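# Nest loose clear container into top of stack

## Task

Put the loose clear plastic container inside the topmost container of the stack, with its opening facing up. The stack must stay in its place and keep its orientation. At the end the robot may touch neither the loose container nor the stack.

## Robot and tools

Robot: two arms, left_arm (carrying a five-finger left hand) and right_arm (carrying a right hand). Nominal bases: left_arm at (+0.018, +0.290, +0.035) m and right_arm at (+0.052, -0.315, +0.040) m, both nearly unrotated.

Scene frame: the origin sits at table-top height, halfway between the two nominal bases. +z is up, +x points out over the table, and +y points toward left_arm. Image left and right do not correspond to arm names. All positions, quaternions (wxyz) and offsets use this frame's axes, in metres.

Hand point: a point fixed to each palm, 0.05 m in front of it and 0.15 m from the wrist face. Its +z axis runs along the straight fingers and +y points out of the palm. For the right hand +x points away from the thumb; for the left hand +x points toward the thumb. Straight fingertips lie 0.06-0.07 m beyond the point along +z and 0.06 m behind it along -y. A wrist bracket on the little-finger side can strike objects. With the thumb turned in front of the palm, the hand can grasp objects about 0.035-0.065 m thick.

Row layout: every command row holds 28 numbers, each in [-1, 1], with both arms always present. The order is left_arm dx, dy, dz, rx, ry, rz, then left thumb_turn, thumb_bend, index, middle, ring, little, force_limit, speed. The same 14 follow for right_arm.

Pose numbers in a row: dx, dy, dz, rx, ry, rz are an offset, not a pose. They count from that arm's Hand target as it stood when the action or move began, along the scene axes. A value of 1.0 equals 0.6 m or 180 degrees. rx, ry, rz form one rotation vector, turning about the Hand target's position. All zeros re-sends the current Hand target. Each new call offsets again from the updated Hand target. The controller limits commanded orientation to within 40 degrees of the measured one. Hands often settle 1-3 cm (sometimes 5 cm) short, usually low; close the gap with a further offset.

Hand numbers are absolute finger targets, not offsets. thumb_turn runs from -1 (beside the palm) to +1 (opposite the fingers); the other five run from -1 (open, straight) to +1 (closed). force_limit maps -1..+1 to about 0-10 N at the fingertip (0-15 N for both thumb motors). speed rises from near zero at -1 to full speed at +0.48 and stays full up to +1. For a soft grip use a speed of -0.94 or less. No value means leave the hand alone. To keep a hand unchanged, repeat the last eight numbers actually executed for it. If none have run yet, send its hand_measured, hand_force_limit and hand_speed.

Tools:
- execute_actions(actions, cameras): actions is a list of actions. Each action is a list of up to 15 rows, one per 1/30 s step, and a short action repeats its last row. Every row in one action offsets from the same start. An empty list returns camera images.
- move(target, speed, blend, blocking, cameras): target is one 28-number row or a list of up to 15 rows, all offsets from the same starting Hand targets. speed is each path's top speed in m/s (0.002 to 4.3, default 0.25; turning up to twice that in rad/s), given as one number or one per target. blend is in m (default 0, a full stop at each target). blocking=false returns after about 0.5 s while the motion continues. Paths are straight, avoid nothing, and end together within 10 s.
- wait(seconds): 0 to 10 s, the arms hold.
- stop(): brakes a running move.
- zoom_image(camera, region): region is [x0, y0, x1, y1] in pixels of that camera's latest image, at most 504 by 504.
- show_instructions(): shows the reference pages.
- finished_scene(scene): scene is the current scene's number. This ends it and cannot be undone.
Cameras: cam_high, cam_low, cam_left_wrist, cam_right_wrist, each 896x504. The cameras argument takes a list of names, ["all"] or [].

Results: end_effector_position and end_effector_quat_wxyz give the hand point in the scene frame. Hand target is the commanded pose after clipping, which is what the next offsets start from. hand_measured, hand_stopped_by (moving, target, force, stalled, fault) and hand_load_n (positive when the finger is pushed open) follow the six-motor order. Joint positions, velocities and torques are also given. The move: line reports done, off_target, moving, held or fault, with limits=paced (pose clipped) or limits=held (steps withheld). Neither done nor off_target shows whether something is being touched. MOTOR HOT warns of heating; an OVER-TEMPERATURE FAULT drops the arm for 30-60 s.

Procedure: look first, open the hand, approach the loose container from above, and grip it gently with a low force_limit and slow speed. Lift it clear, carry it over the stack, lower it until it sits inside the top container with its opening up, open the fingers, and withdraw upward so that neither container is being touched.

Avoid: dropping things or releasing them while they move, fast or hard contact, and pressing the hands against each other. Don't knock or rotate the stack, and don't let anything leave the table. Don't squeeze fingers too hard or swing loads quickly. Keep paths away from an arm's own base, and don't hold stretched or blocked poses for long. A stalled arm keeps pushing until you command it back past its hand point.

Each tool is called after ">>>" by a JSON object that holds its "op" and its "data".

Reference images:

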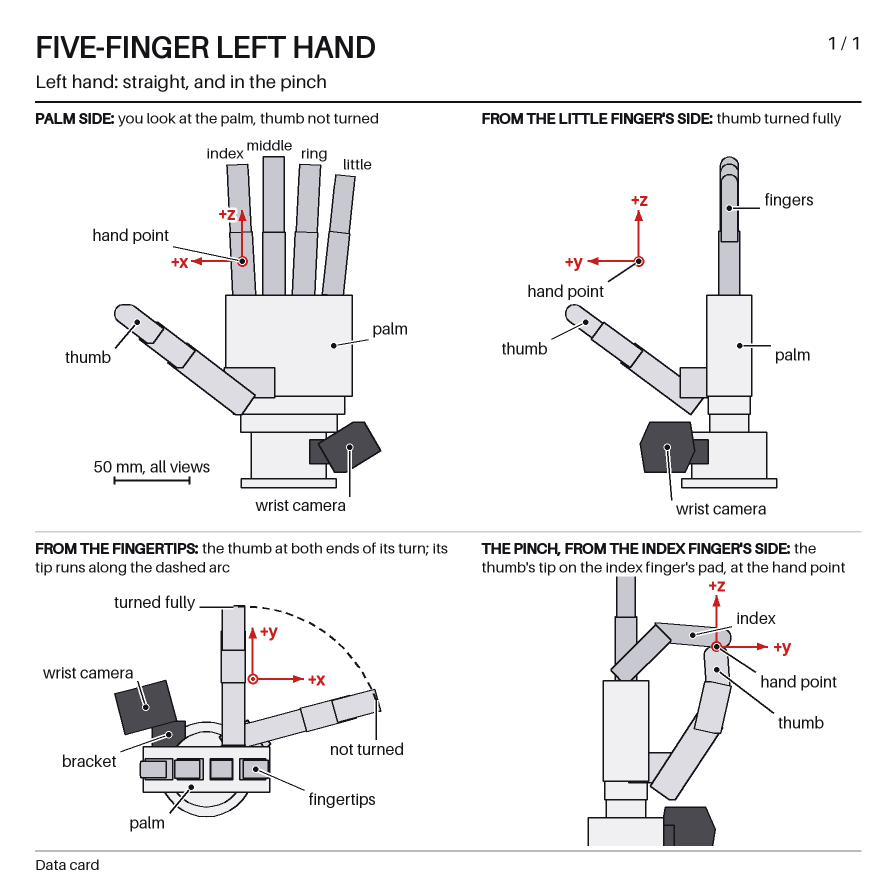

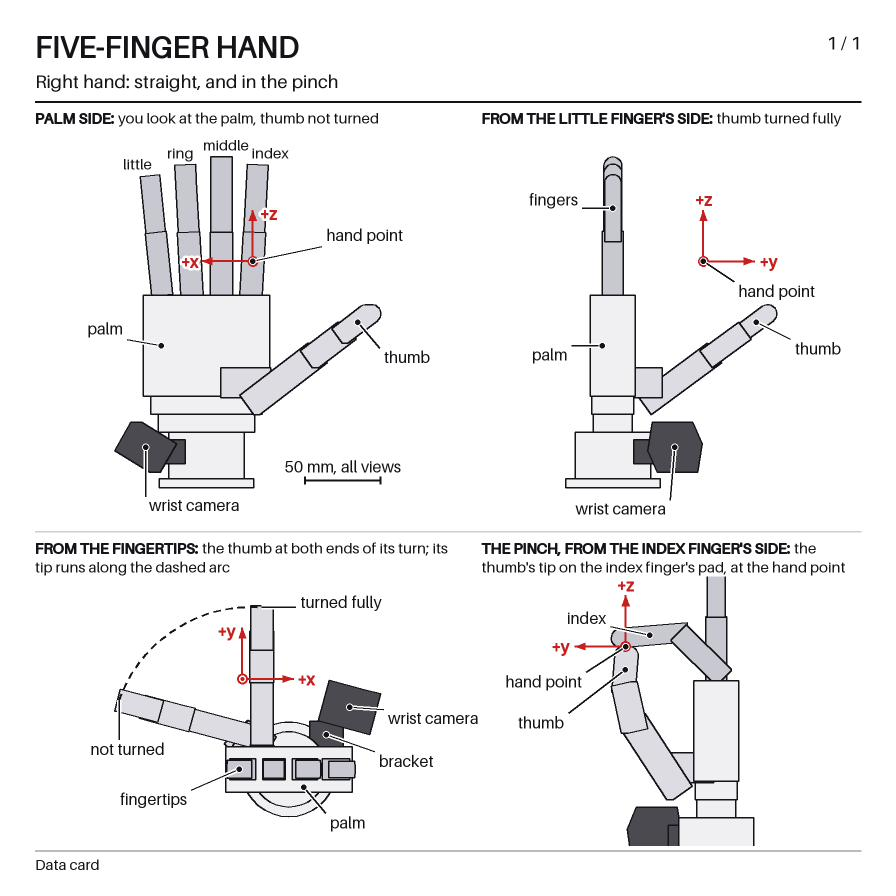

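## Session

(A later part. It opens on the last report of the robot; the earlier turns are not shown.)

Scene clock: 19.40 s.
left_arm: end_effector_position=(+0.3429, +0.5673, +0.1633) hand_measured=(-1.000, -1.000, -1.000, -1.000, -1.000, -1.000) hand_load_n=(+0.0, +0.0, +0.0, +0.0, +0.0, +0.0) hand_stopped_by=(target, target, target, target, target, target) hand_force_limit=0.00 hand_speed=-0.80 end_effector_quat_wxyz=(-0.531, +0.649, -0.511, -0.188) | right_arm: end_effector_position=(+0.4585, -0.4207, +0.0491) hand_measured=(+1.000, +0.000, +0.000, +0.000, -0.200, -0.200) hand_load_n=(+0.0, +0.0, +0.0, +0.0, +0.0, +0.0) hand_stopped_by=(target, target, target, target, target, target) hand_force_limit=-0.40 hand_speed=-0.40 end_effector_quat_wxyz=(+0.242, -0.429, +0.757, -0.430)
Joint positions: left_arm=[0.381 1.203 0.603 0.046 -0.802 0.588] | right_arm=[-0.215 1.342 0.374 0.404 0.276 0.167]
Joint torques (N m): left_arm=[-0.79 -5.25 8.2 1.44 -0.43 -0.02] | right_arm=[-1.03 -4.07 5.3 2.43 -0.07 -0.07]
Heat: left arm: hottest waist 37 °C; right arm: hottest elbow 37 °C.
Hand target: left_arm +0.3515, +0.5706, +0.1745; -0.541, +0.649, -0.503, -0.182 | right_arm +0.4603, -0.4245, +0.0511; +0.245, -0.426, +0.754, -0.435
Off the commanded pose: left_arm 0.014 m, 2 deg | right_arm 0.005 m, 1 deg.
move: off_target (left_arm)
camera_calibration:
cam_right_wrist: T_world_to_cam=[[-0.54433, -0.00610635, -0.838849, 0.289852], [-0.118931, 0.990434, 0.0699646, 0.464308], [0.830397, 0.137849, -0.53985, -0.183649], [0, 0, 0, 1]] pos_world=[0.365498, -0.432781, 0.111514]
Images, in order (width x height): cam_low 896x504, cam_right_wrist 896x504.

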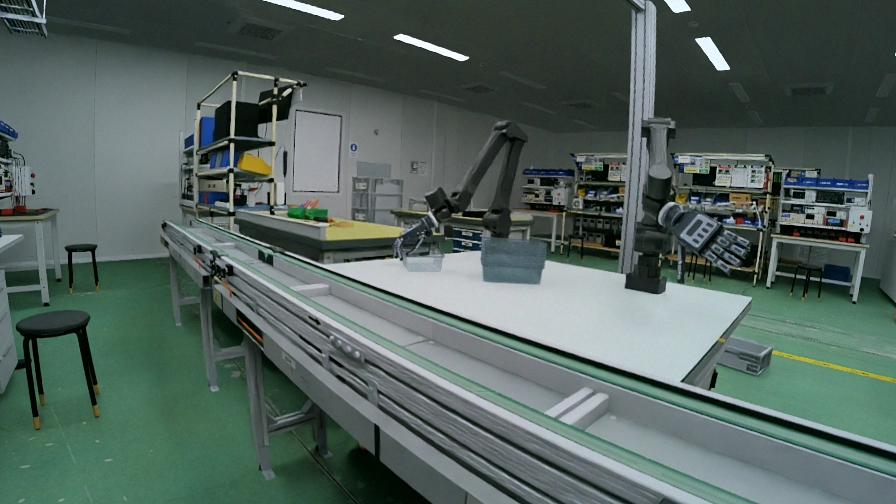

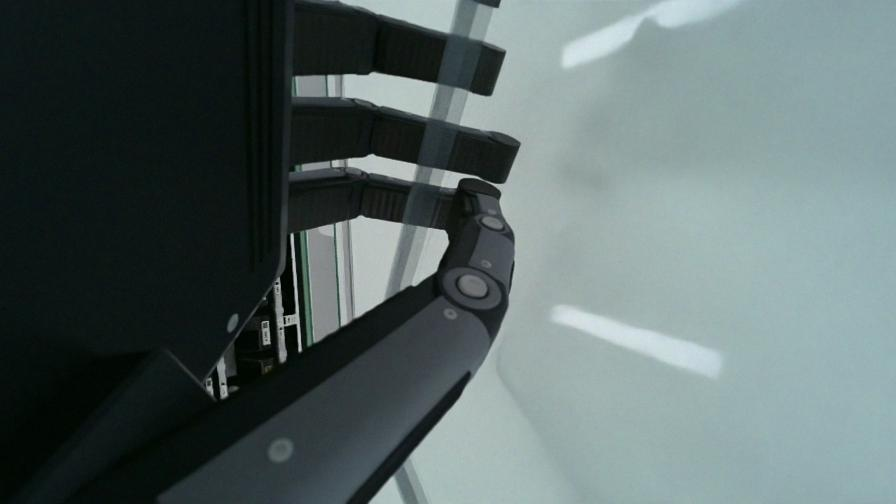

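>>> {"op": "move", "data": {"target": [0,0,0,0,0,0,-1,-1,-1,-1,-1,-1,0,-0.8,0,0.0,0,0,0,0,1,0,0.45,0.45,-0.1,-0.1,-0.4,-0.88], "cameras": ["cam_low","cam_right_wrist","cam_high"], "speed": 0.15}}

>>> {"op": "zoom_image", "data": {"camera": "cam_low", "region": [380, 210, 460, 290]}}

Scene clock: 20.50 s.
left_arm: end_effector_position=(+0.3429, +0.5673, +0.1633) hand_measured=(-1.000, -1.000, -1.000, -1.000, -1.000, -1.000) hand_load_n=(+0.0, +0.0, +0.0, -0.5, +0.0, +0.0) hand_stopped_by=(target, target, target, target, target, target) hand_force_limit=0.00 hand_speed=-0.80 end_effector_quat_wxyz=(-0.531, +0.649, -0.511, -0.188) | right_arm: end_effector_position=(+0.4586, -0.4207, +0.0492) hand_measured=(+1.000, +0.000, +0.186, +0.164, -0.100, -0.100) hand_load_n=(-1.0, +1.5, +4.5, +6.5, +0.0, +0.0) hand_stopped_by=(target, target, force, force, target, target) hand_force_limit=-0.40 hand_speed=-0.88 end_effector_quat_wxyz=(+0.242, -0.429, +0.757, -0.430)
Joint positions: left_arm=[0.381 1.203 0.603 0.046 -0.802 0.588] | right_arm=[-0.215 1.342 0.374 0.404 0.275 0.167]
Joint torques (N m): left_arm=[-0.79 -5.3 8.13 1.48 -0.43 -0.02] | right_arm=[-0.85 -4.01 5.27 2.37 -0.06 -0.06]
Heat: left arm: hottest waist 37 °C; right arm: hottest elbow 37 °C.
Hand target: left_arm +0.3515, +0.5706, +0.1745; -0.541, +0.649, -0.503, -0.182 | right_arm +0.4603, -0.4245, +0.0511; +0.245, -0.426, +0.754, -0.435
Off the commanded pose: left_arm 0.014 m, 2 deg | right_arm 0.005 m, 1 deg.
move: off_target (left_arm)
camera_calibration:
cam_right_wrist: T_world_to_cam=[[-0.543945, -0.00618188, -0.839098, 0.289761], [-0.119255, 0.990392, 0.0700101, 0.464416], [0.830604, 0.138148, -0.539456, -0.183723], [0, 0, 0, 1]] pos_world=[0.365599, -0.432781, 0.111513]
Images, in order (width x height): cam_high 896x504, cam_low 896x504, cam_right_wrist 896x504.

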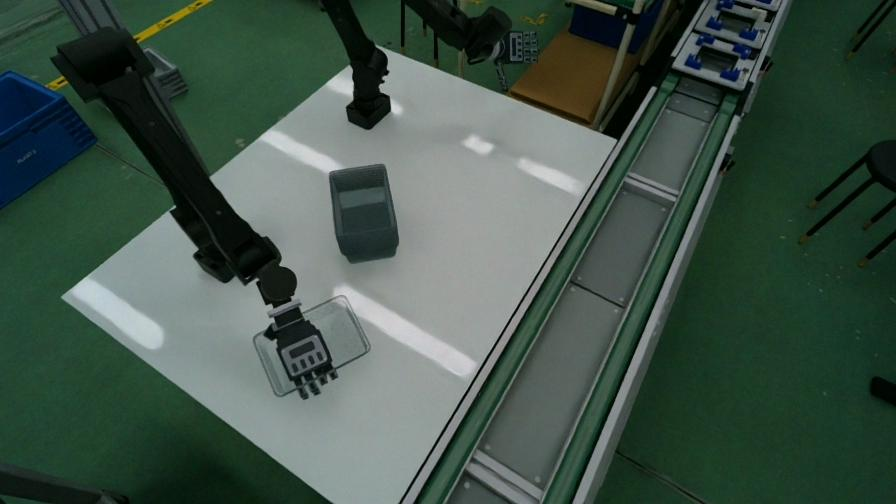

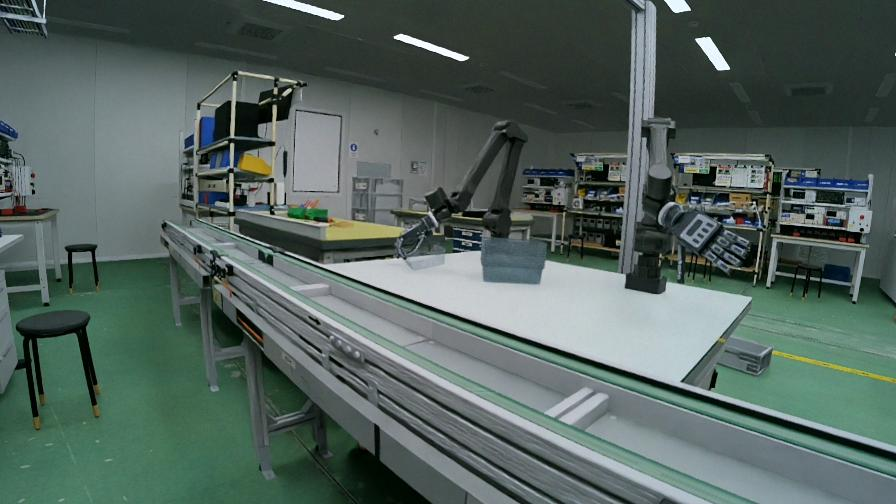

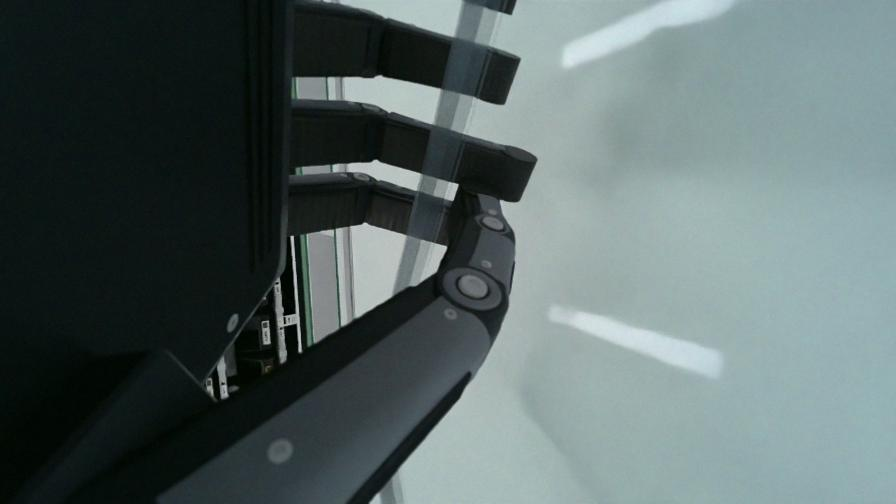

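Scaled by 6.300 from the camera's 896x504 image, which has a finer 1280x720 frame.

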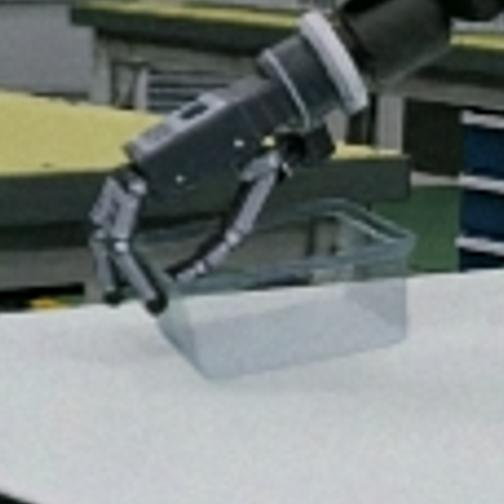

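>>> {"op": "move", "data": {"target": [0,0,0,0,0,0,-1,-1,-1,-1,-1,-1,0,-0.8,0,0.0,0.1,0,0,0,1,0,0.45,0.45,-0.1,-0.1,-0.4,-0.88], "cameras": ["cam_low","cam_right_wrist","cam_high"], "speed": 0.1}}

>>> {"op": "zoom_image", "data": {"camera": "cam_low", "region": [380, 190, 460, 270]}}

>>> {"op": "zoom_image", "data": {"camera": "cam_high", "region": [230, 240, 400, 410]}}

Scene clock: 22.03 s.
left_arm: end_effector_position=(+0.3429, +0.5673, +0.1633) hand_measured=(-1.000, -1.000, -1.000, -1.000, -1.000, -1.000) hand_load_n=(+0.0, +0.0, -0.5, +0.0, +0.0, +0.0) hand_stopped_by=(target, target, target, target, target, target) hand_force_limit=0.00 hand_speed=-0.80 end_effector_quat_wxyz=(-0.531, +0.649, -0.511, -0.188) | right_arm: end_effector_position=(+0.4398, -0.4165, +0.0873) hand_measured=(+1.000, +0.000, +0.186, +0.164, -0.100, -0.100) hand_load_n=(-1.0, +1.0, +4.0, +7.0, +0.0, +0.0) hand_stopped_by=(target, target, force, force, target, target) hand_force_limit=-0.40 hand_speed=-0.88 end_effector_quat_wxyz=(+0.232, -0.435, +0.762, -0.421)
Joint positions: left_arm=[0.381 1.203 0.603 0.046 -0.802 0.588] | right_arm=[-0.215 1.136 0.394 0.148 0.275 0.167]
Joint torques (N m): left_arm=[-0.62 -5.19 8.13 1.51 -0.46 0] | right_arm=[-0.91 -3.43 9.95 1.25 -0.03 -0.07]
Heat: left arm: hottest waist 37 °C; right arm: hottest elbow 37 °C.
Hand target: left_arm +0.3515, +0.5706, +0.1745; -0.541, +0.649, -0.503, -0.182 | right_arm +0.4603, -0.4245, +0.1111; +0.245, -0.426, +0.754, -0.435
Off the commanded pose: left_arm 0.014 m, 2 deg | right_arm 0.032 m, 3 deg.
move: off_target (left_arm, right_arm)
camera_calibration:
cam_right_wrist: T_world_to_cam=[[-0.569059, -0.000585118, -0.822297, 0.323483], [-0.116948, 0.989892, 0.0802277, 0.453197], [0.813938, 0.14182, -0.563375, -0.137194], [0, 0, 0, 1]] pos_world=[0.348748, -0.42897, 0.152349]
Images, in order (width x height): cam_high 896x504, cam_low 896x504, cam_right_wrist 896x504.

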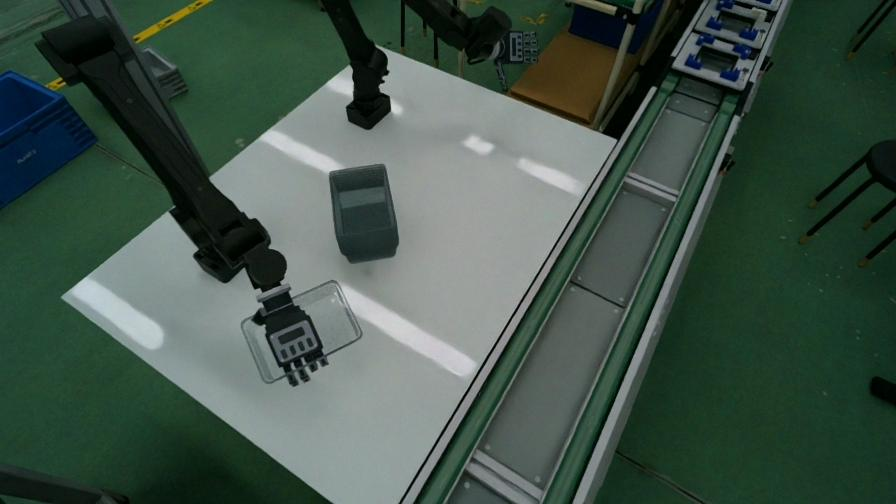

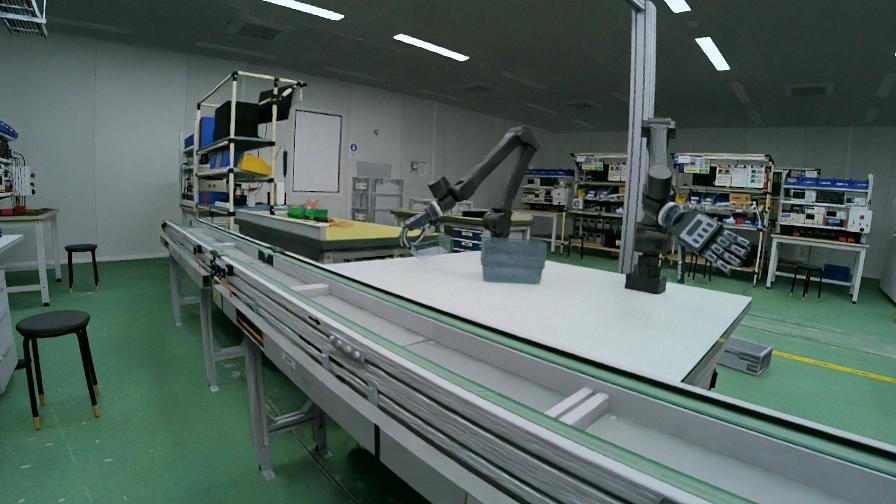

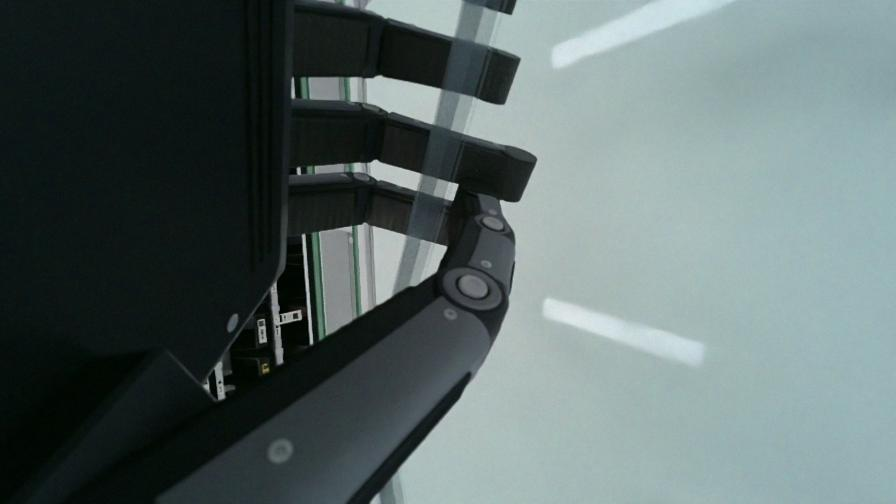

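Scaled by 6.300 from the camera's 896x504 image, which has a finer 1280x720 frame.

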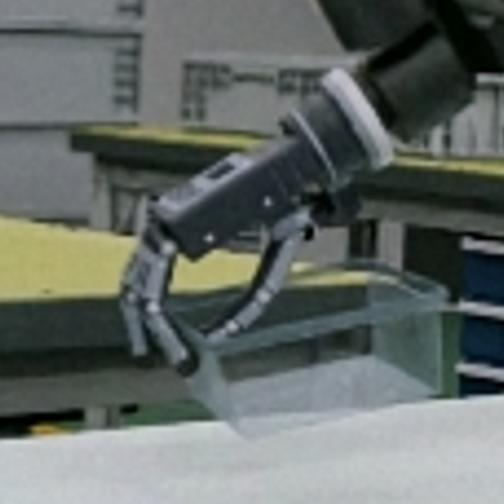

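Scaled by 2.965 from the camera's 896x504 image, which has a finer 1280x720 frame.

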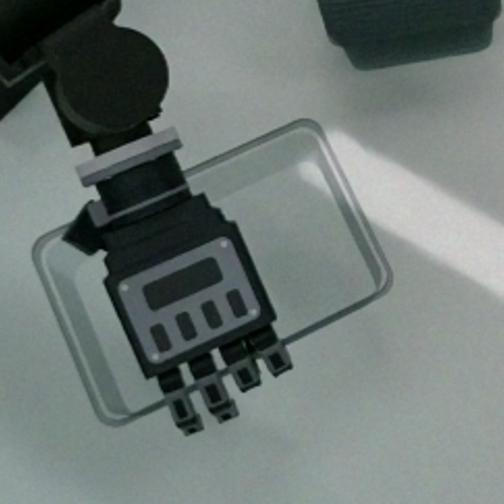

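>>> {"op": "zoom_image", "data": {"camera": "cam_high", "region": [310, 150, 420, 270]}}

>>> {"op": "zoom_image", "data": {"camera": "cam_low", "region": [470, 220, 560, 300]}}

Scaled by 4.200 from the camera's 896x504 image, which has a finer 1280x720 frame.

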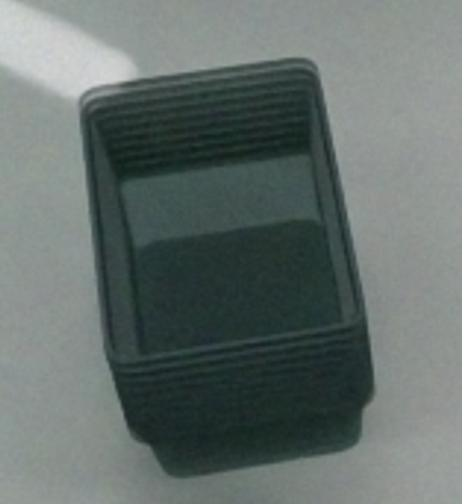

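Scaled by 5.600 from the camera's 896x504 image, which has a finer 1280x720 frame.

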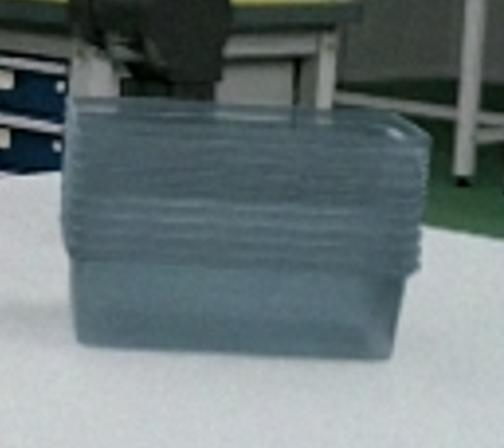

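>>> {"op": "zoom_image", "data": {"camera": "cam_low", "region": [475, 230, 515, 290]}}

>>> {"op": "zoom_image", "data": {"camera": "cam_low", "region": [515, 230, 555, 290]}}

Scaled by 8.400 from the camera's 896x504 image, which has a finer 1280x720 frame.

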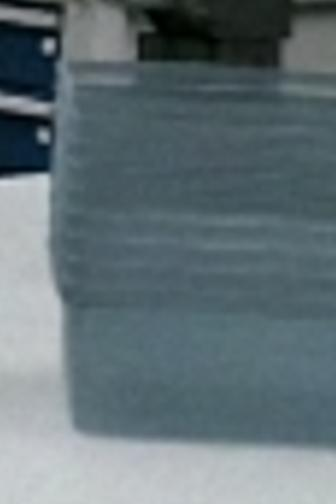

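Scaled by 8.400 from the camera's 896x504 image, which has a finer 1280x720 frame.

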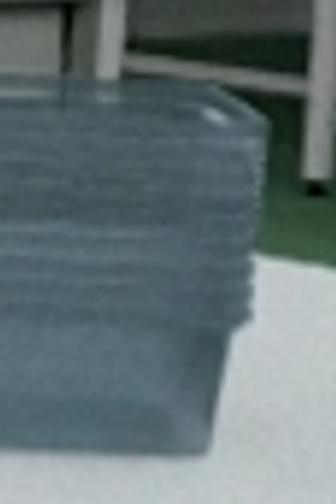

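>>> {"op": "move", "data": {"target": [[0,0,0,0,0,0,-1,-1,-1,-1,-1,-1,0,-0.8,0,0.0,0.233,0,0,0,1,0,0.45,0.45,-0.1,-0.1,-0.4,-0.88],[0,0,0,0,0,0,-1,-1,-1,-1,-1,-1,0,-0.8,-0.264,0.69,0.24,0.0069,-0.0773,0.3975,1,0,0.45,0.45,-0.1,-0.1,-0.4,-0.88]], "cameras": ["cam_low","cam_right_wrist","cam_high"], "speed": 0.2, "blend": [0.05,0]}}

>>> {"op": "zoom_image", "data": {"camera": "cam_low", "region": [440, 160, 580, 300]}}

>>> {"op": "zoom_image", "data": {"camera": "cam_high", "region": [290, 120, 440, 270]}}

Scene clock: 29.43 s.
left_arm: end_effector_position=(+0.3429, +0.5673, +0.1633) hand_measured=(-1.000, -1.000, -1.000, -1.000, -1.000, -1.000) hand_load_n=(+0.0, +0.0, +0.0, +0.0, +0.0, +0.0) hand_stopped_by=(target, target, target, target, target, target) hand_force_limit=0.00 hand_speed=-0.80 end_effector_quat_wxyz=(-0.531, +0.649, -0.511, -0.188) | right_arm: end_effector_position=(+0.2989, -0.0173, +0.2400) hand_measured=(+1.000, +0.000, +0.186, +0.164, -0.100, -0.100) hand_load_n=(-0.5, +1.0, +4.5, +6.5, +0.0, +0.0) hand_stopped_by=(target, target, force, force, target, target) hand_force_limit=-0.40 hand_speed=-0.88 end_effector_quat_wxyz=(-0.526, +0.738, -0.345, +0.243)
Joint positions: left_arm=[0.381 1.203 0.603 0.046 -0.802 0.588] | right_arm=[0.878 0.705 0.488 -0.122 0.163 0.061]
Joint torques (N m): left_arm=[-0.91 -5.19 8.14 1.44 -0.44 -0.01] | right_arm=[0.32 -0.5 9.37 2.62 -0.08 -0.14]
Heat: left arm: hottest waist 37 °C; right arm: hottest elbow 38 °C.
Hand target: left_arm +0.3515, +0.5706, +0.1745; -0.541, +0.649, -0.503, -0.182 | right_arm +0.3019, -0.0104, +0.2551; -0.541, +0.731, -0.335, +0.248
Off the commanded pose: left_arm 0.014 m, 2 deg | right_arm 0.017 m, 2 deg.
move: off_target (left_arm, right_arm)
camera_calibration:
cam_right_wrist: T_world_to_cam=[[-0.0365291, -0.396607, -0.917261, 0.225917], [-0.976898, 0.207568, -0.0508445, 0.304306], [0.21056, 0.894214, -0.395027, 0.159843], [0, 0, 0, 1]] pos_world=[0.271872, -0.116498, 0.28584]
Images, in order (width x height): cam_high 896x504, cam_low 896x504, cam_right_wrist 896x504.

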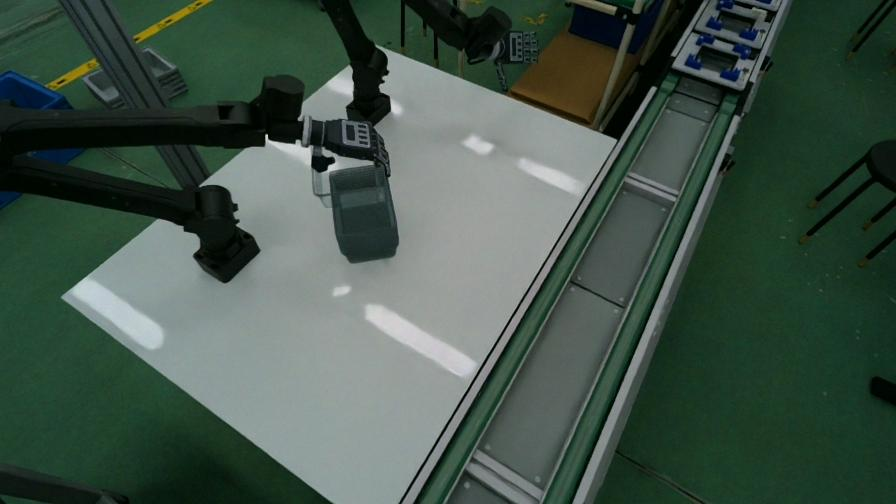

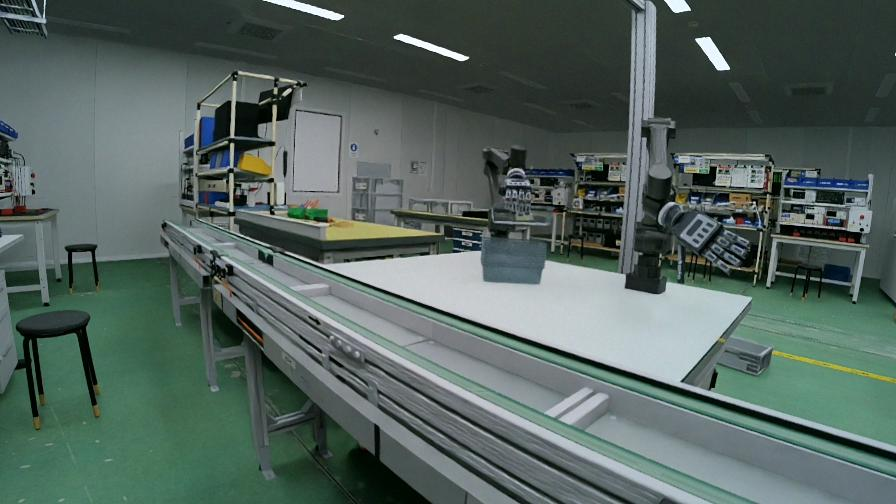

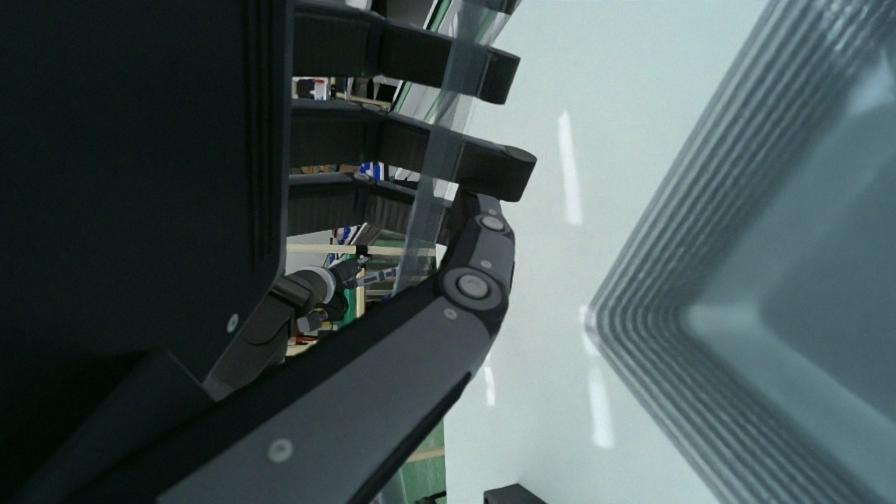

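Scaled by 3.600 from the camera's 896x504 image, which has a finer 1280x720 frame.

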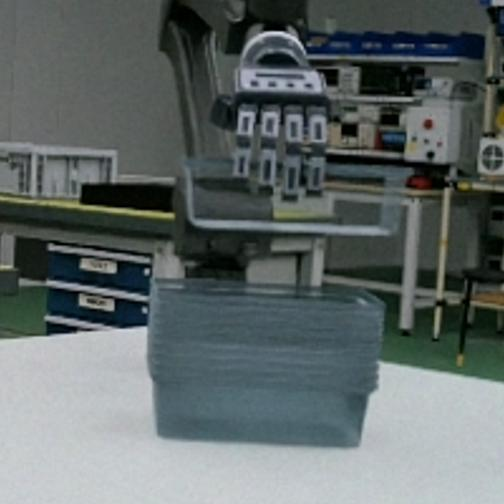

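Scaled by 3.360 from the camera's 896x504 image, which has a finer 1280x720 frame.

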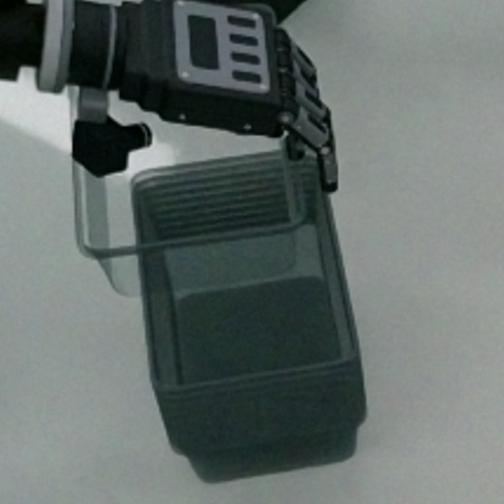

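>>> {"op": "move", "data": {"target": [0,0,0,0,0,0,-1,-1,-1,-1,-1,-1,0,-0.8,0.0353,0.0067,-0.0917,0,0,0,1,0,0.45,0.45,-0.1,-0.1,-0.4,-0.88], "cameras": ["cam_low","cam_right_wrist","cam_high"], "speed": 0.15}}

>>> {"op": "zoom_image", "data": {"camera": "cam_low", "region": [460, 190, 570, 300]}}

>>> {"op": "zoom_image", "data": {"camera": "cam_high", "region": [300, 140, 420, 260]}}

>>> {"op": "zoom_image", "data": {"camera": "cam_right_wrist", "region": [396, 0, 896, 504]}}

Scene clock: 31.60 s.
left_arm: end_effector_position=(+0.3429, +0.5673, +0.1633) hand_measured=(-1.000, -1.000, -1.000, -1.000, -1.000, -1.000) hand_load_n=(+0.0, -0.5, +0.0, +0.0, +0.0, +0.0) hand_stopped_by=(target, target, target, target, target, target) hand_force_limit=0.00 hand_speed=-0.80 end_effector_quat_wxyz=(-0.531, +0.649, -0.511, -0.188) | right_arm: end_effector_position=(+0.3166, -0.0072, +0.1891) hand_measured=(+1.000, +0.000, +0.186, +0.164, -0.100, -0.100) hand_load_n=(-0.5, +1.0, +4.5, +6.5, +0.0, +0.0) hand_stopped_by=(target, target, force, force, target, target) hand_force_limit=-0.40 hand_speed=-0.88 end_effector_quat_wxyz=(-0.529, +0.740, -0.339, +0.239)
Joint positions: left_arm=[0.381 1.203 0.603 0.046 -0.802 0.588] | right_arm=[0.838 0.86 0.404 0.123 0.111 0.043]
Joint torques (N m): left_arm=[-0.85 -5.19 8.17 1.48 -0.44 -0.02] | right_arm=[-1.14 -1.85 8.1 2.67 -0.18 -0.13]
Heat: left arm: hottest waist 37 °C; right arm: hottest elbow 38 °C.
Hand target: left_arm +0.3515, +0.5706, +0.1745; -0.541, +0.649, -0.503, -0.182 | right_arm +0.3230, -0.0063, +0.2000; -0.541, +0.731, -0.335, +0.248
Off the commanded pose: left_arm 0.014 m, 2 deg | right_arm 0.013 m, 2 deg.
move: off_target (left_arm, right_arm)
camera_calibration:
cam_right_wrist: T_world_to_cam=[[-0.029043, -0.394038, -0.918635, 0.181714], [-0.979724, 0.193482, -0.0520174, 0.318016], [0.198236, 0.898498, -0.391668, 0.130379], [0, 0, 0, 1]] pos_world=[0.291, -0.107073, 0.234537]
Images, in order (width x height): cam_high 896x504, cam_low 896x504, cam_right_wrist 896x504.

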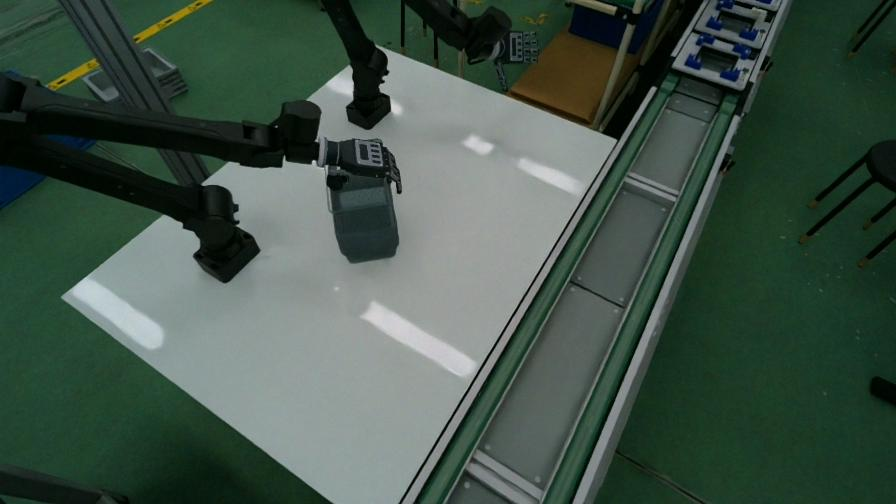

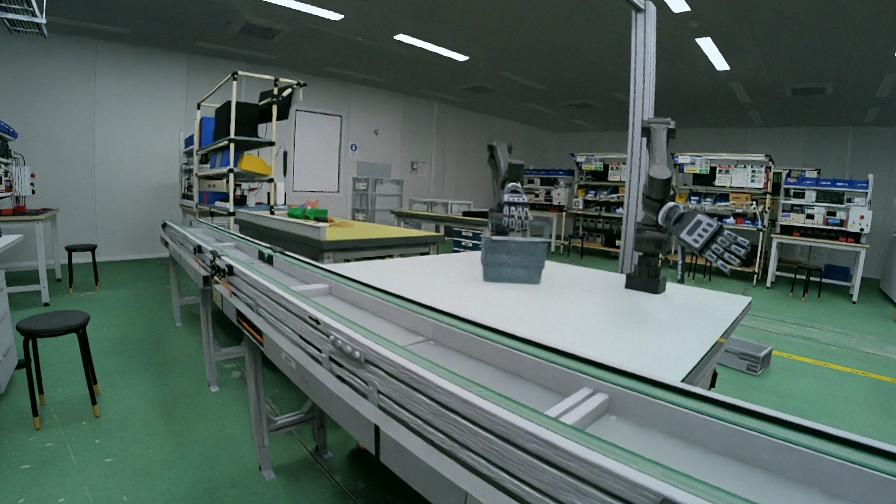

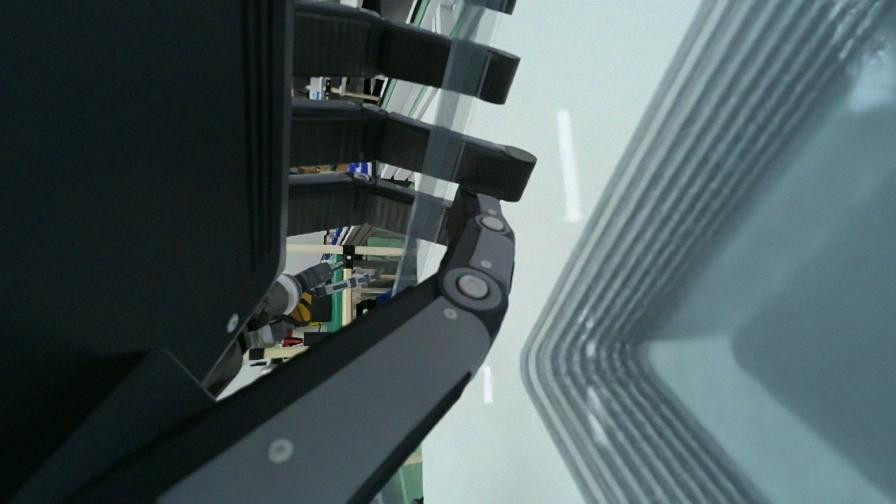

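Scaled by 4.582 from the camera's 896x504 image, which has a finer 1280x720 frame.

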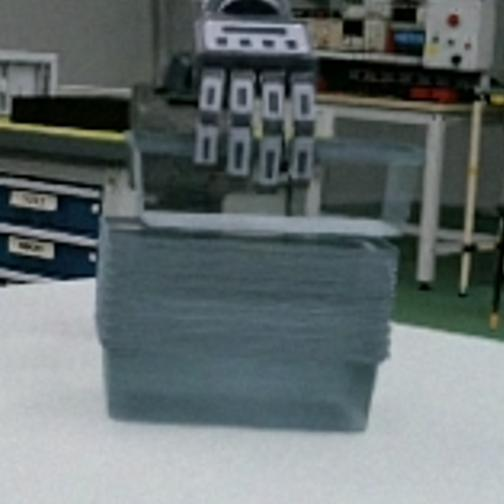

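Scaled by 4.200 from the camera's 896x504 image, which has a finer 1280x720 frame.

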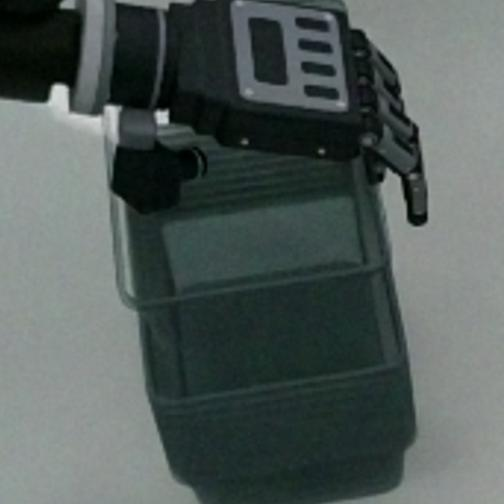

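Scaled by 1.000.

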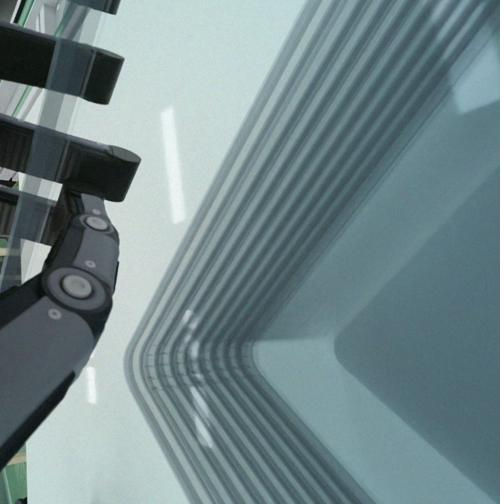

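>>> {"op": "move", "data": {"target": [0,0,0,0,0,0,-1,-1,-1,-1,-1,-1,0,-0.8,0.0158,-0.0142,0,0,0,0,1,0,0.45,0.45,-0.1,-0.1,-0.4,-0.88], "cameras": ["cam_low","cam_high"], "speed": 0.1}}

>>> {"op": "zoom_image", "data": {"camera": "cam_low", "region": [460, 190, 570, 300]}}

>>> {"op": "zoom_image", "data": {"camera": "cam_high", "region": [300, 140, 420, 260]}}

Scene clock: 33.60 s.
left_arm: end_effector_position=(+0.3429, +0.5673, +0.1633) hand_measured=(-1.000, -1.000, -1.000, -1.000, -1.000, -1.000) hand_load_n=(+0.0, +0.0, +0.0, +0.0, +0.0, +0.0) hand_stopped_by=(target, target, target, target, target, target) hand_force_limit=0.00 hand_speed=-0.80 end_effector_quat_wxyz=(-0.531, +0.649, -0.511, -0.188) | right_arm: end_effector_position=(+0.3258, -0.0157, +0.1897) hand_measured=(+1.000, +0.000, +0.186, +0.164, -0.100, -0.100) hand_load_n=(-0.5, +1.0, +4.5, +6.5, +0.0, +0.0) hand_stopped_by=(target, target, force, force, target, target) hand_force_limit=-0.40 hand_speed=-0.88 end_effector_quat_wxyz=(-0.530, +0.739, -0.340, +0.239)
Joint positions: left_arm=[0.381 1.203 0.603 0.046 -0.802 0.588] | right_arm=[0.785 0.86 0.404 0.126 0.06 0.028]
Joint torques (N m): left_arm=[-0.67 -5.13 8.16 1.5 -0.44 -0.01] | right_arm=[-0.91 -1.61 8.17 2.63 -0.19 -0.12]
Motor temperatures (°C): left_arm=[37 34 38 32 31 30] | right_arm=[36 32 38 34 32 33]
Heat: left arm: hottest elbow 38 °C; right arm: hottest elbow 38 °C.
Hand target: left_arm +0.3515, +0.5706, +0.1745; -0.541, +0.649, -0.503, -0.182 | right_arm +0.3326, -0.0149, +0.2000; -0.541, +0.731, -0.335, +0.248
Off the commanded pose: left_arm 0.014 m, 2 deg | right_arm 0.012 m, 2 deg.
move: off_target (left_arm, right_arm)
Images, in order (width x height): cam_high 896x504, cam_low 896x504.

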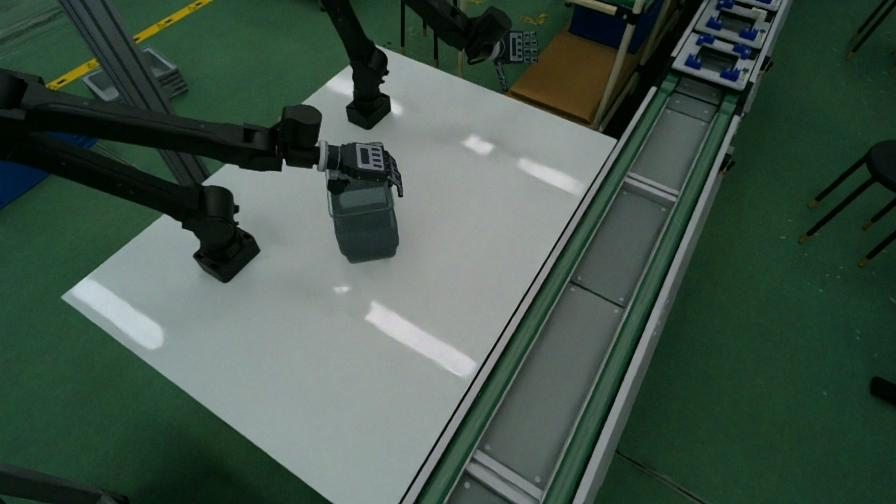

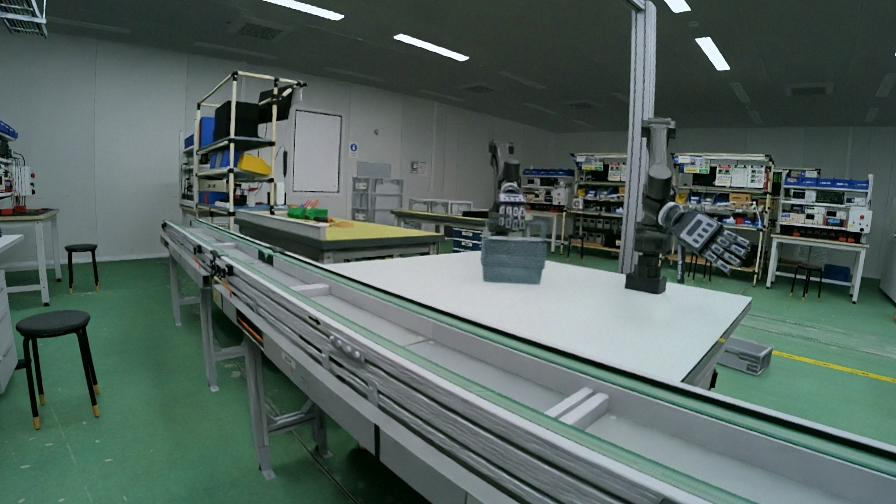

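Scaled by 4.582 from the camera's 896x504 image, which has a finer 1280x720 frame.

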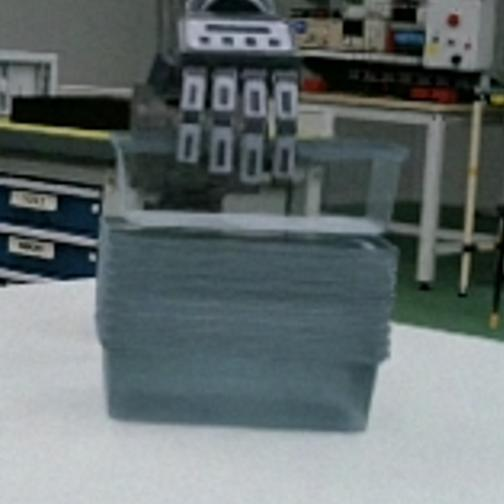

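Scaled by 4.200 from the camera's 896x504 image, which has a finer 1280x720 frame.

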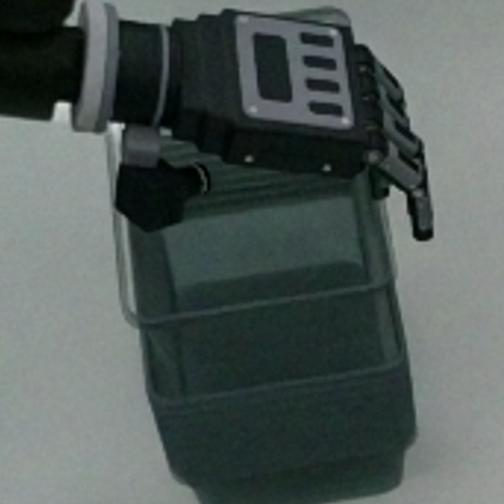

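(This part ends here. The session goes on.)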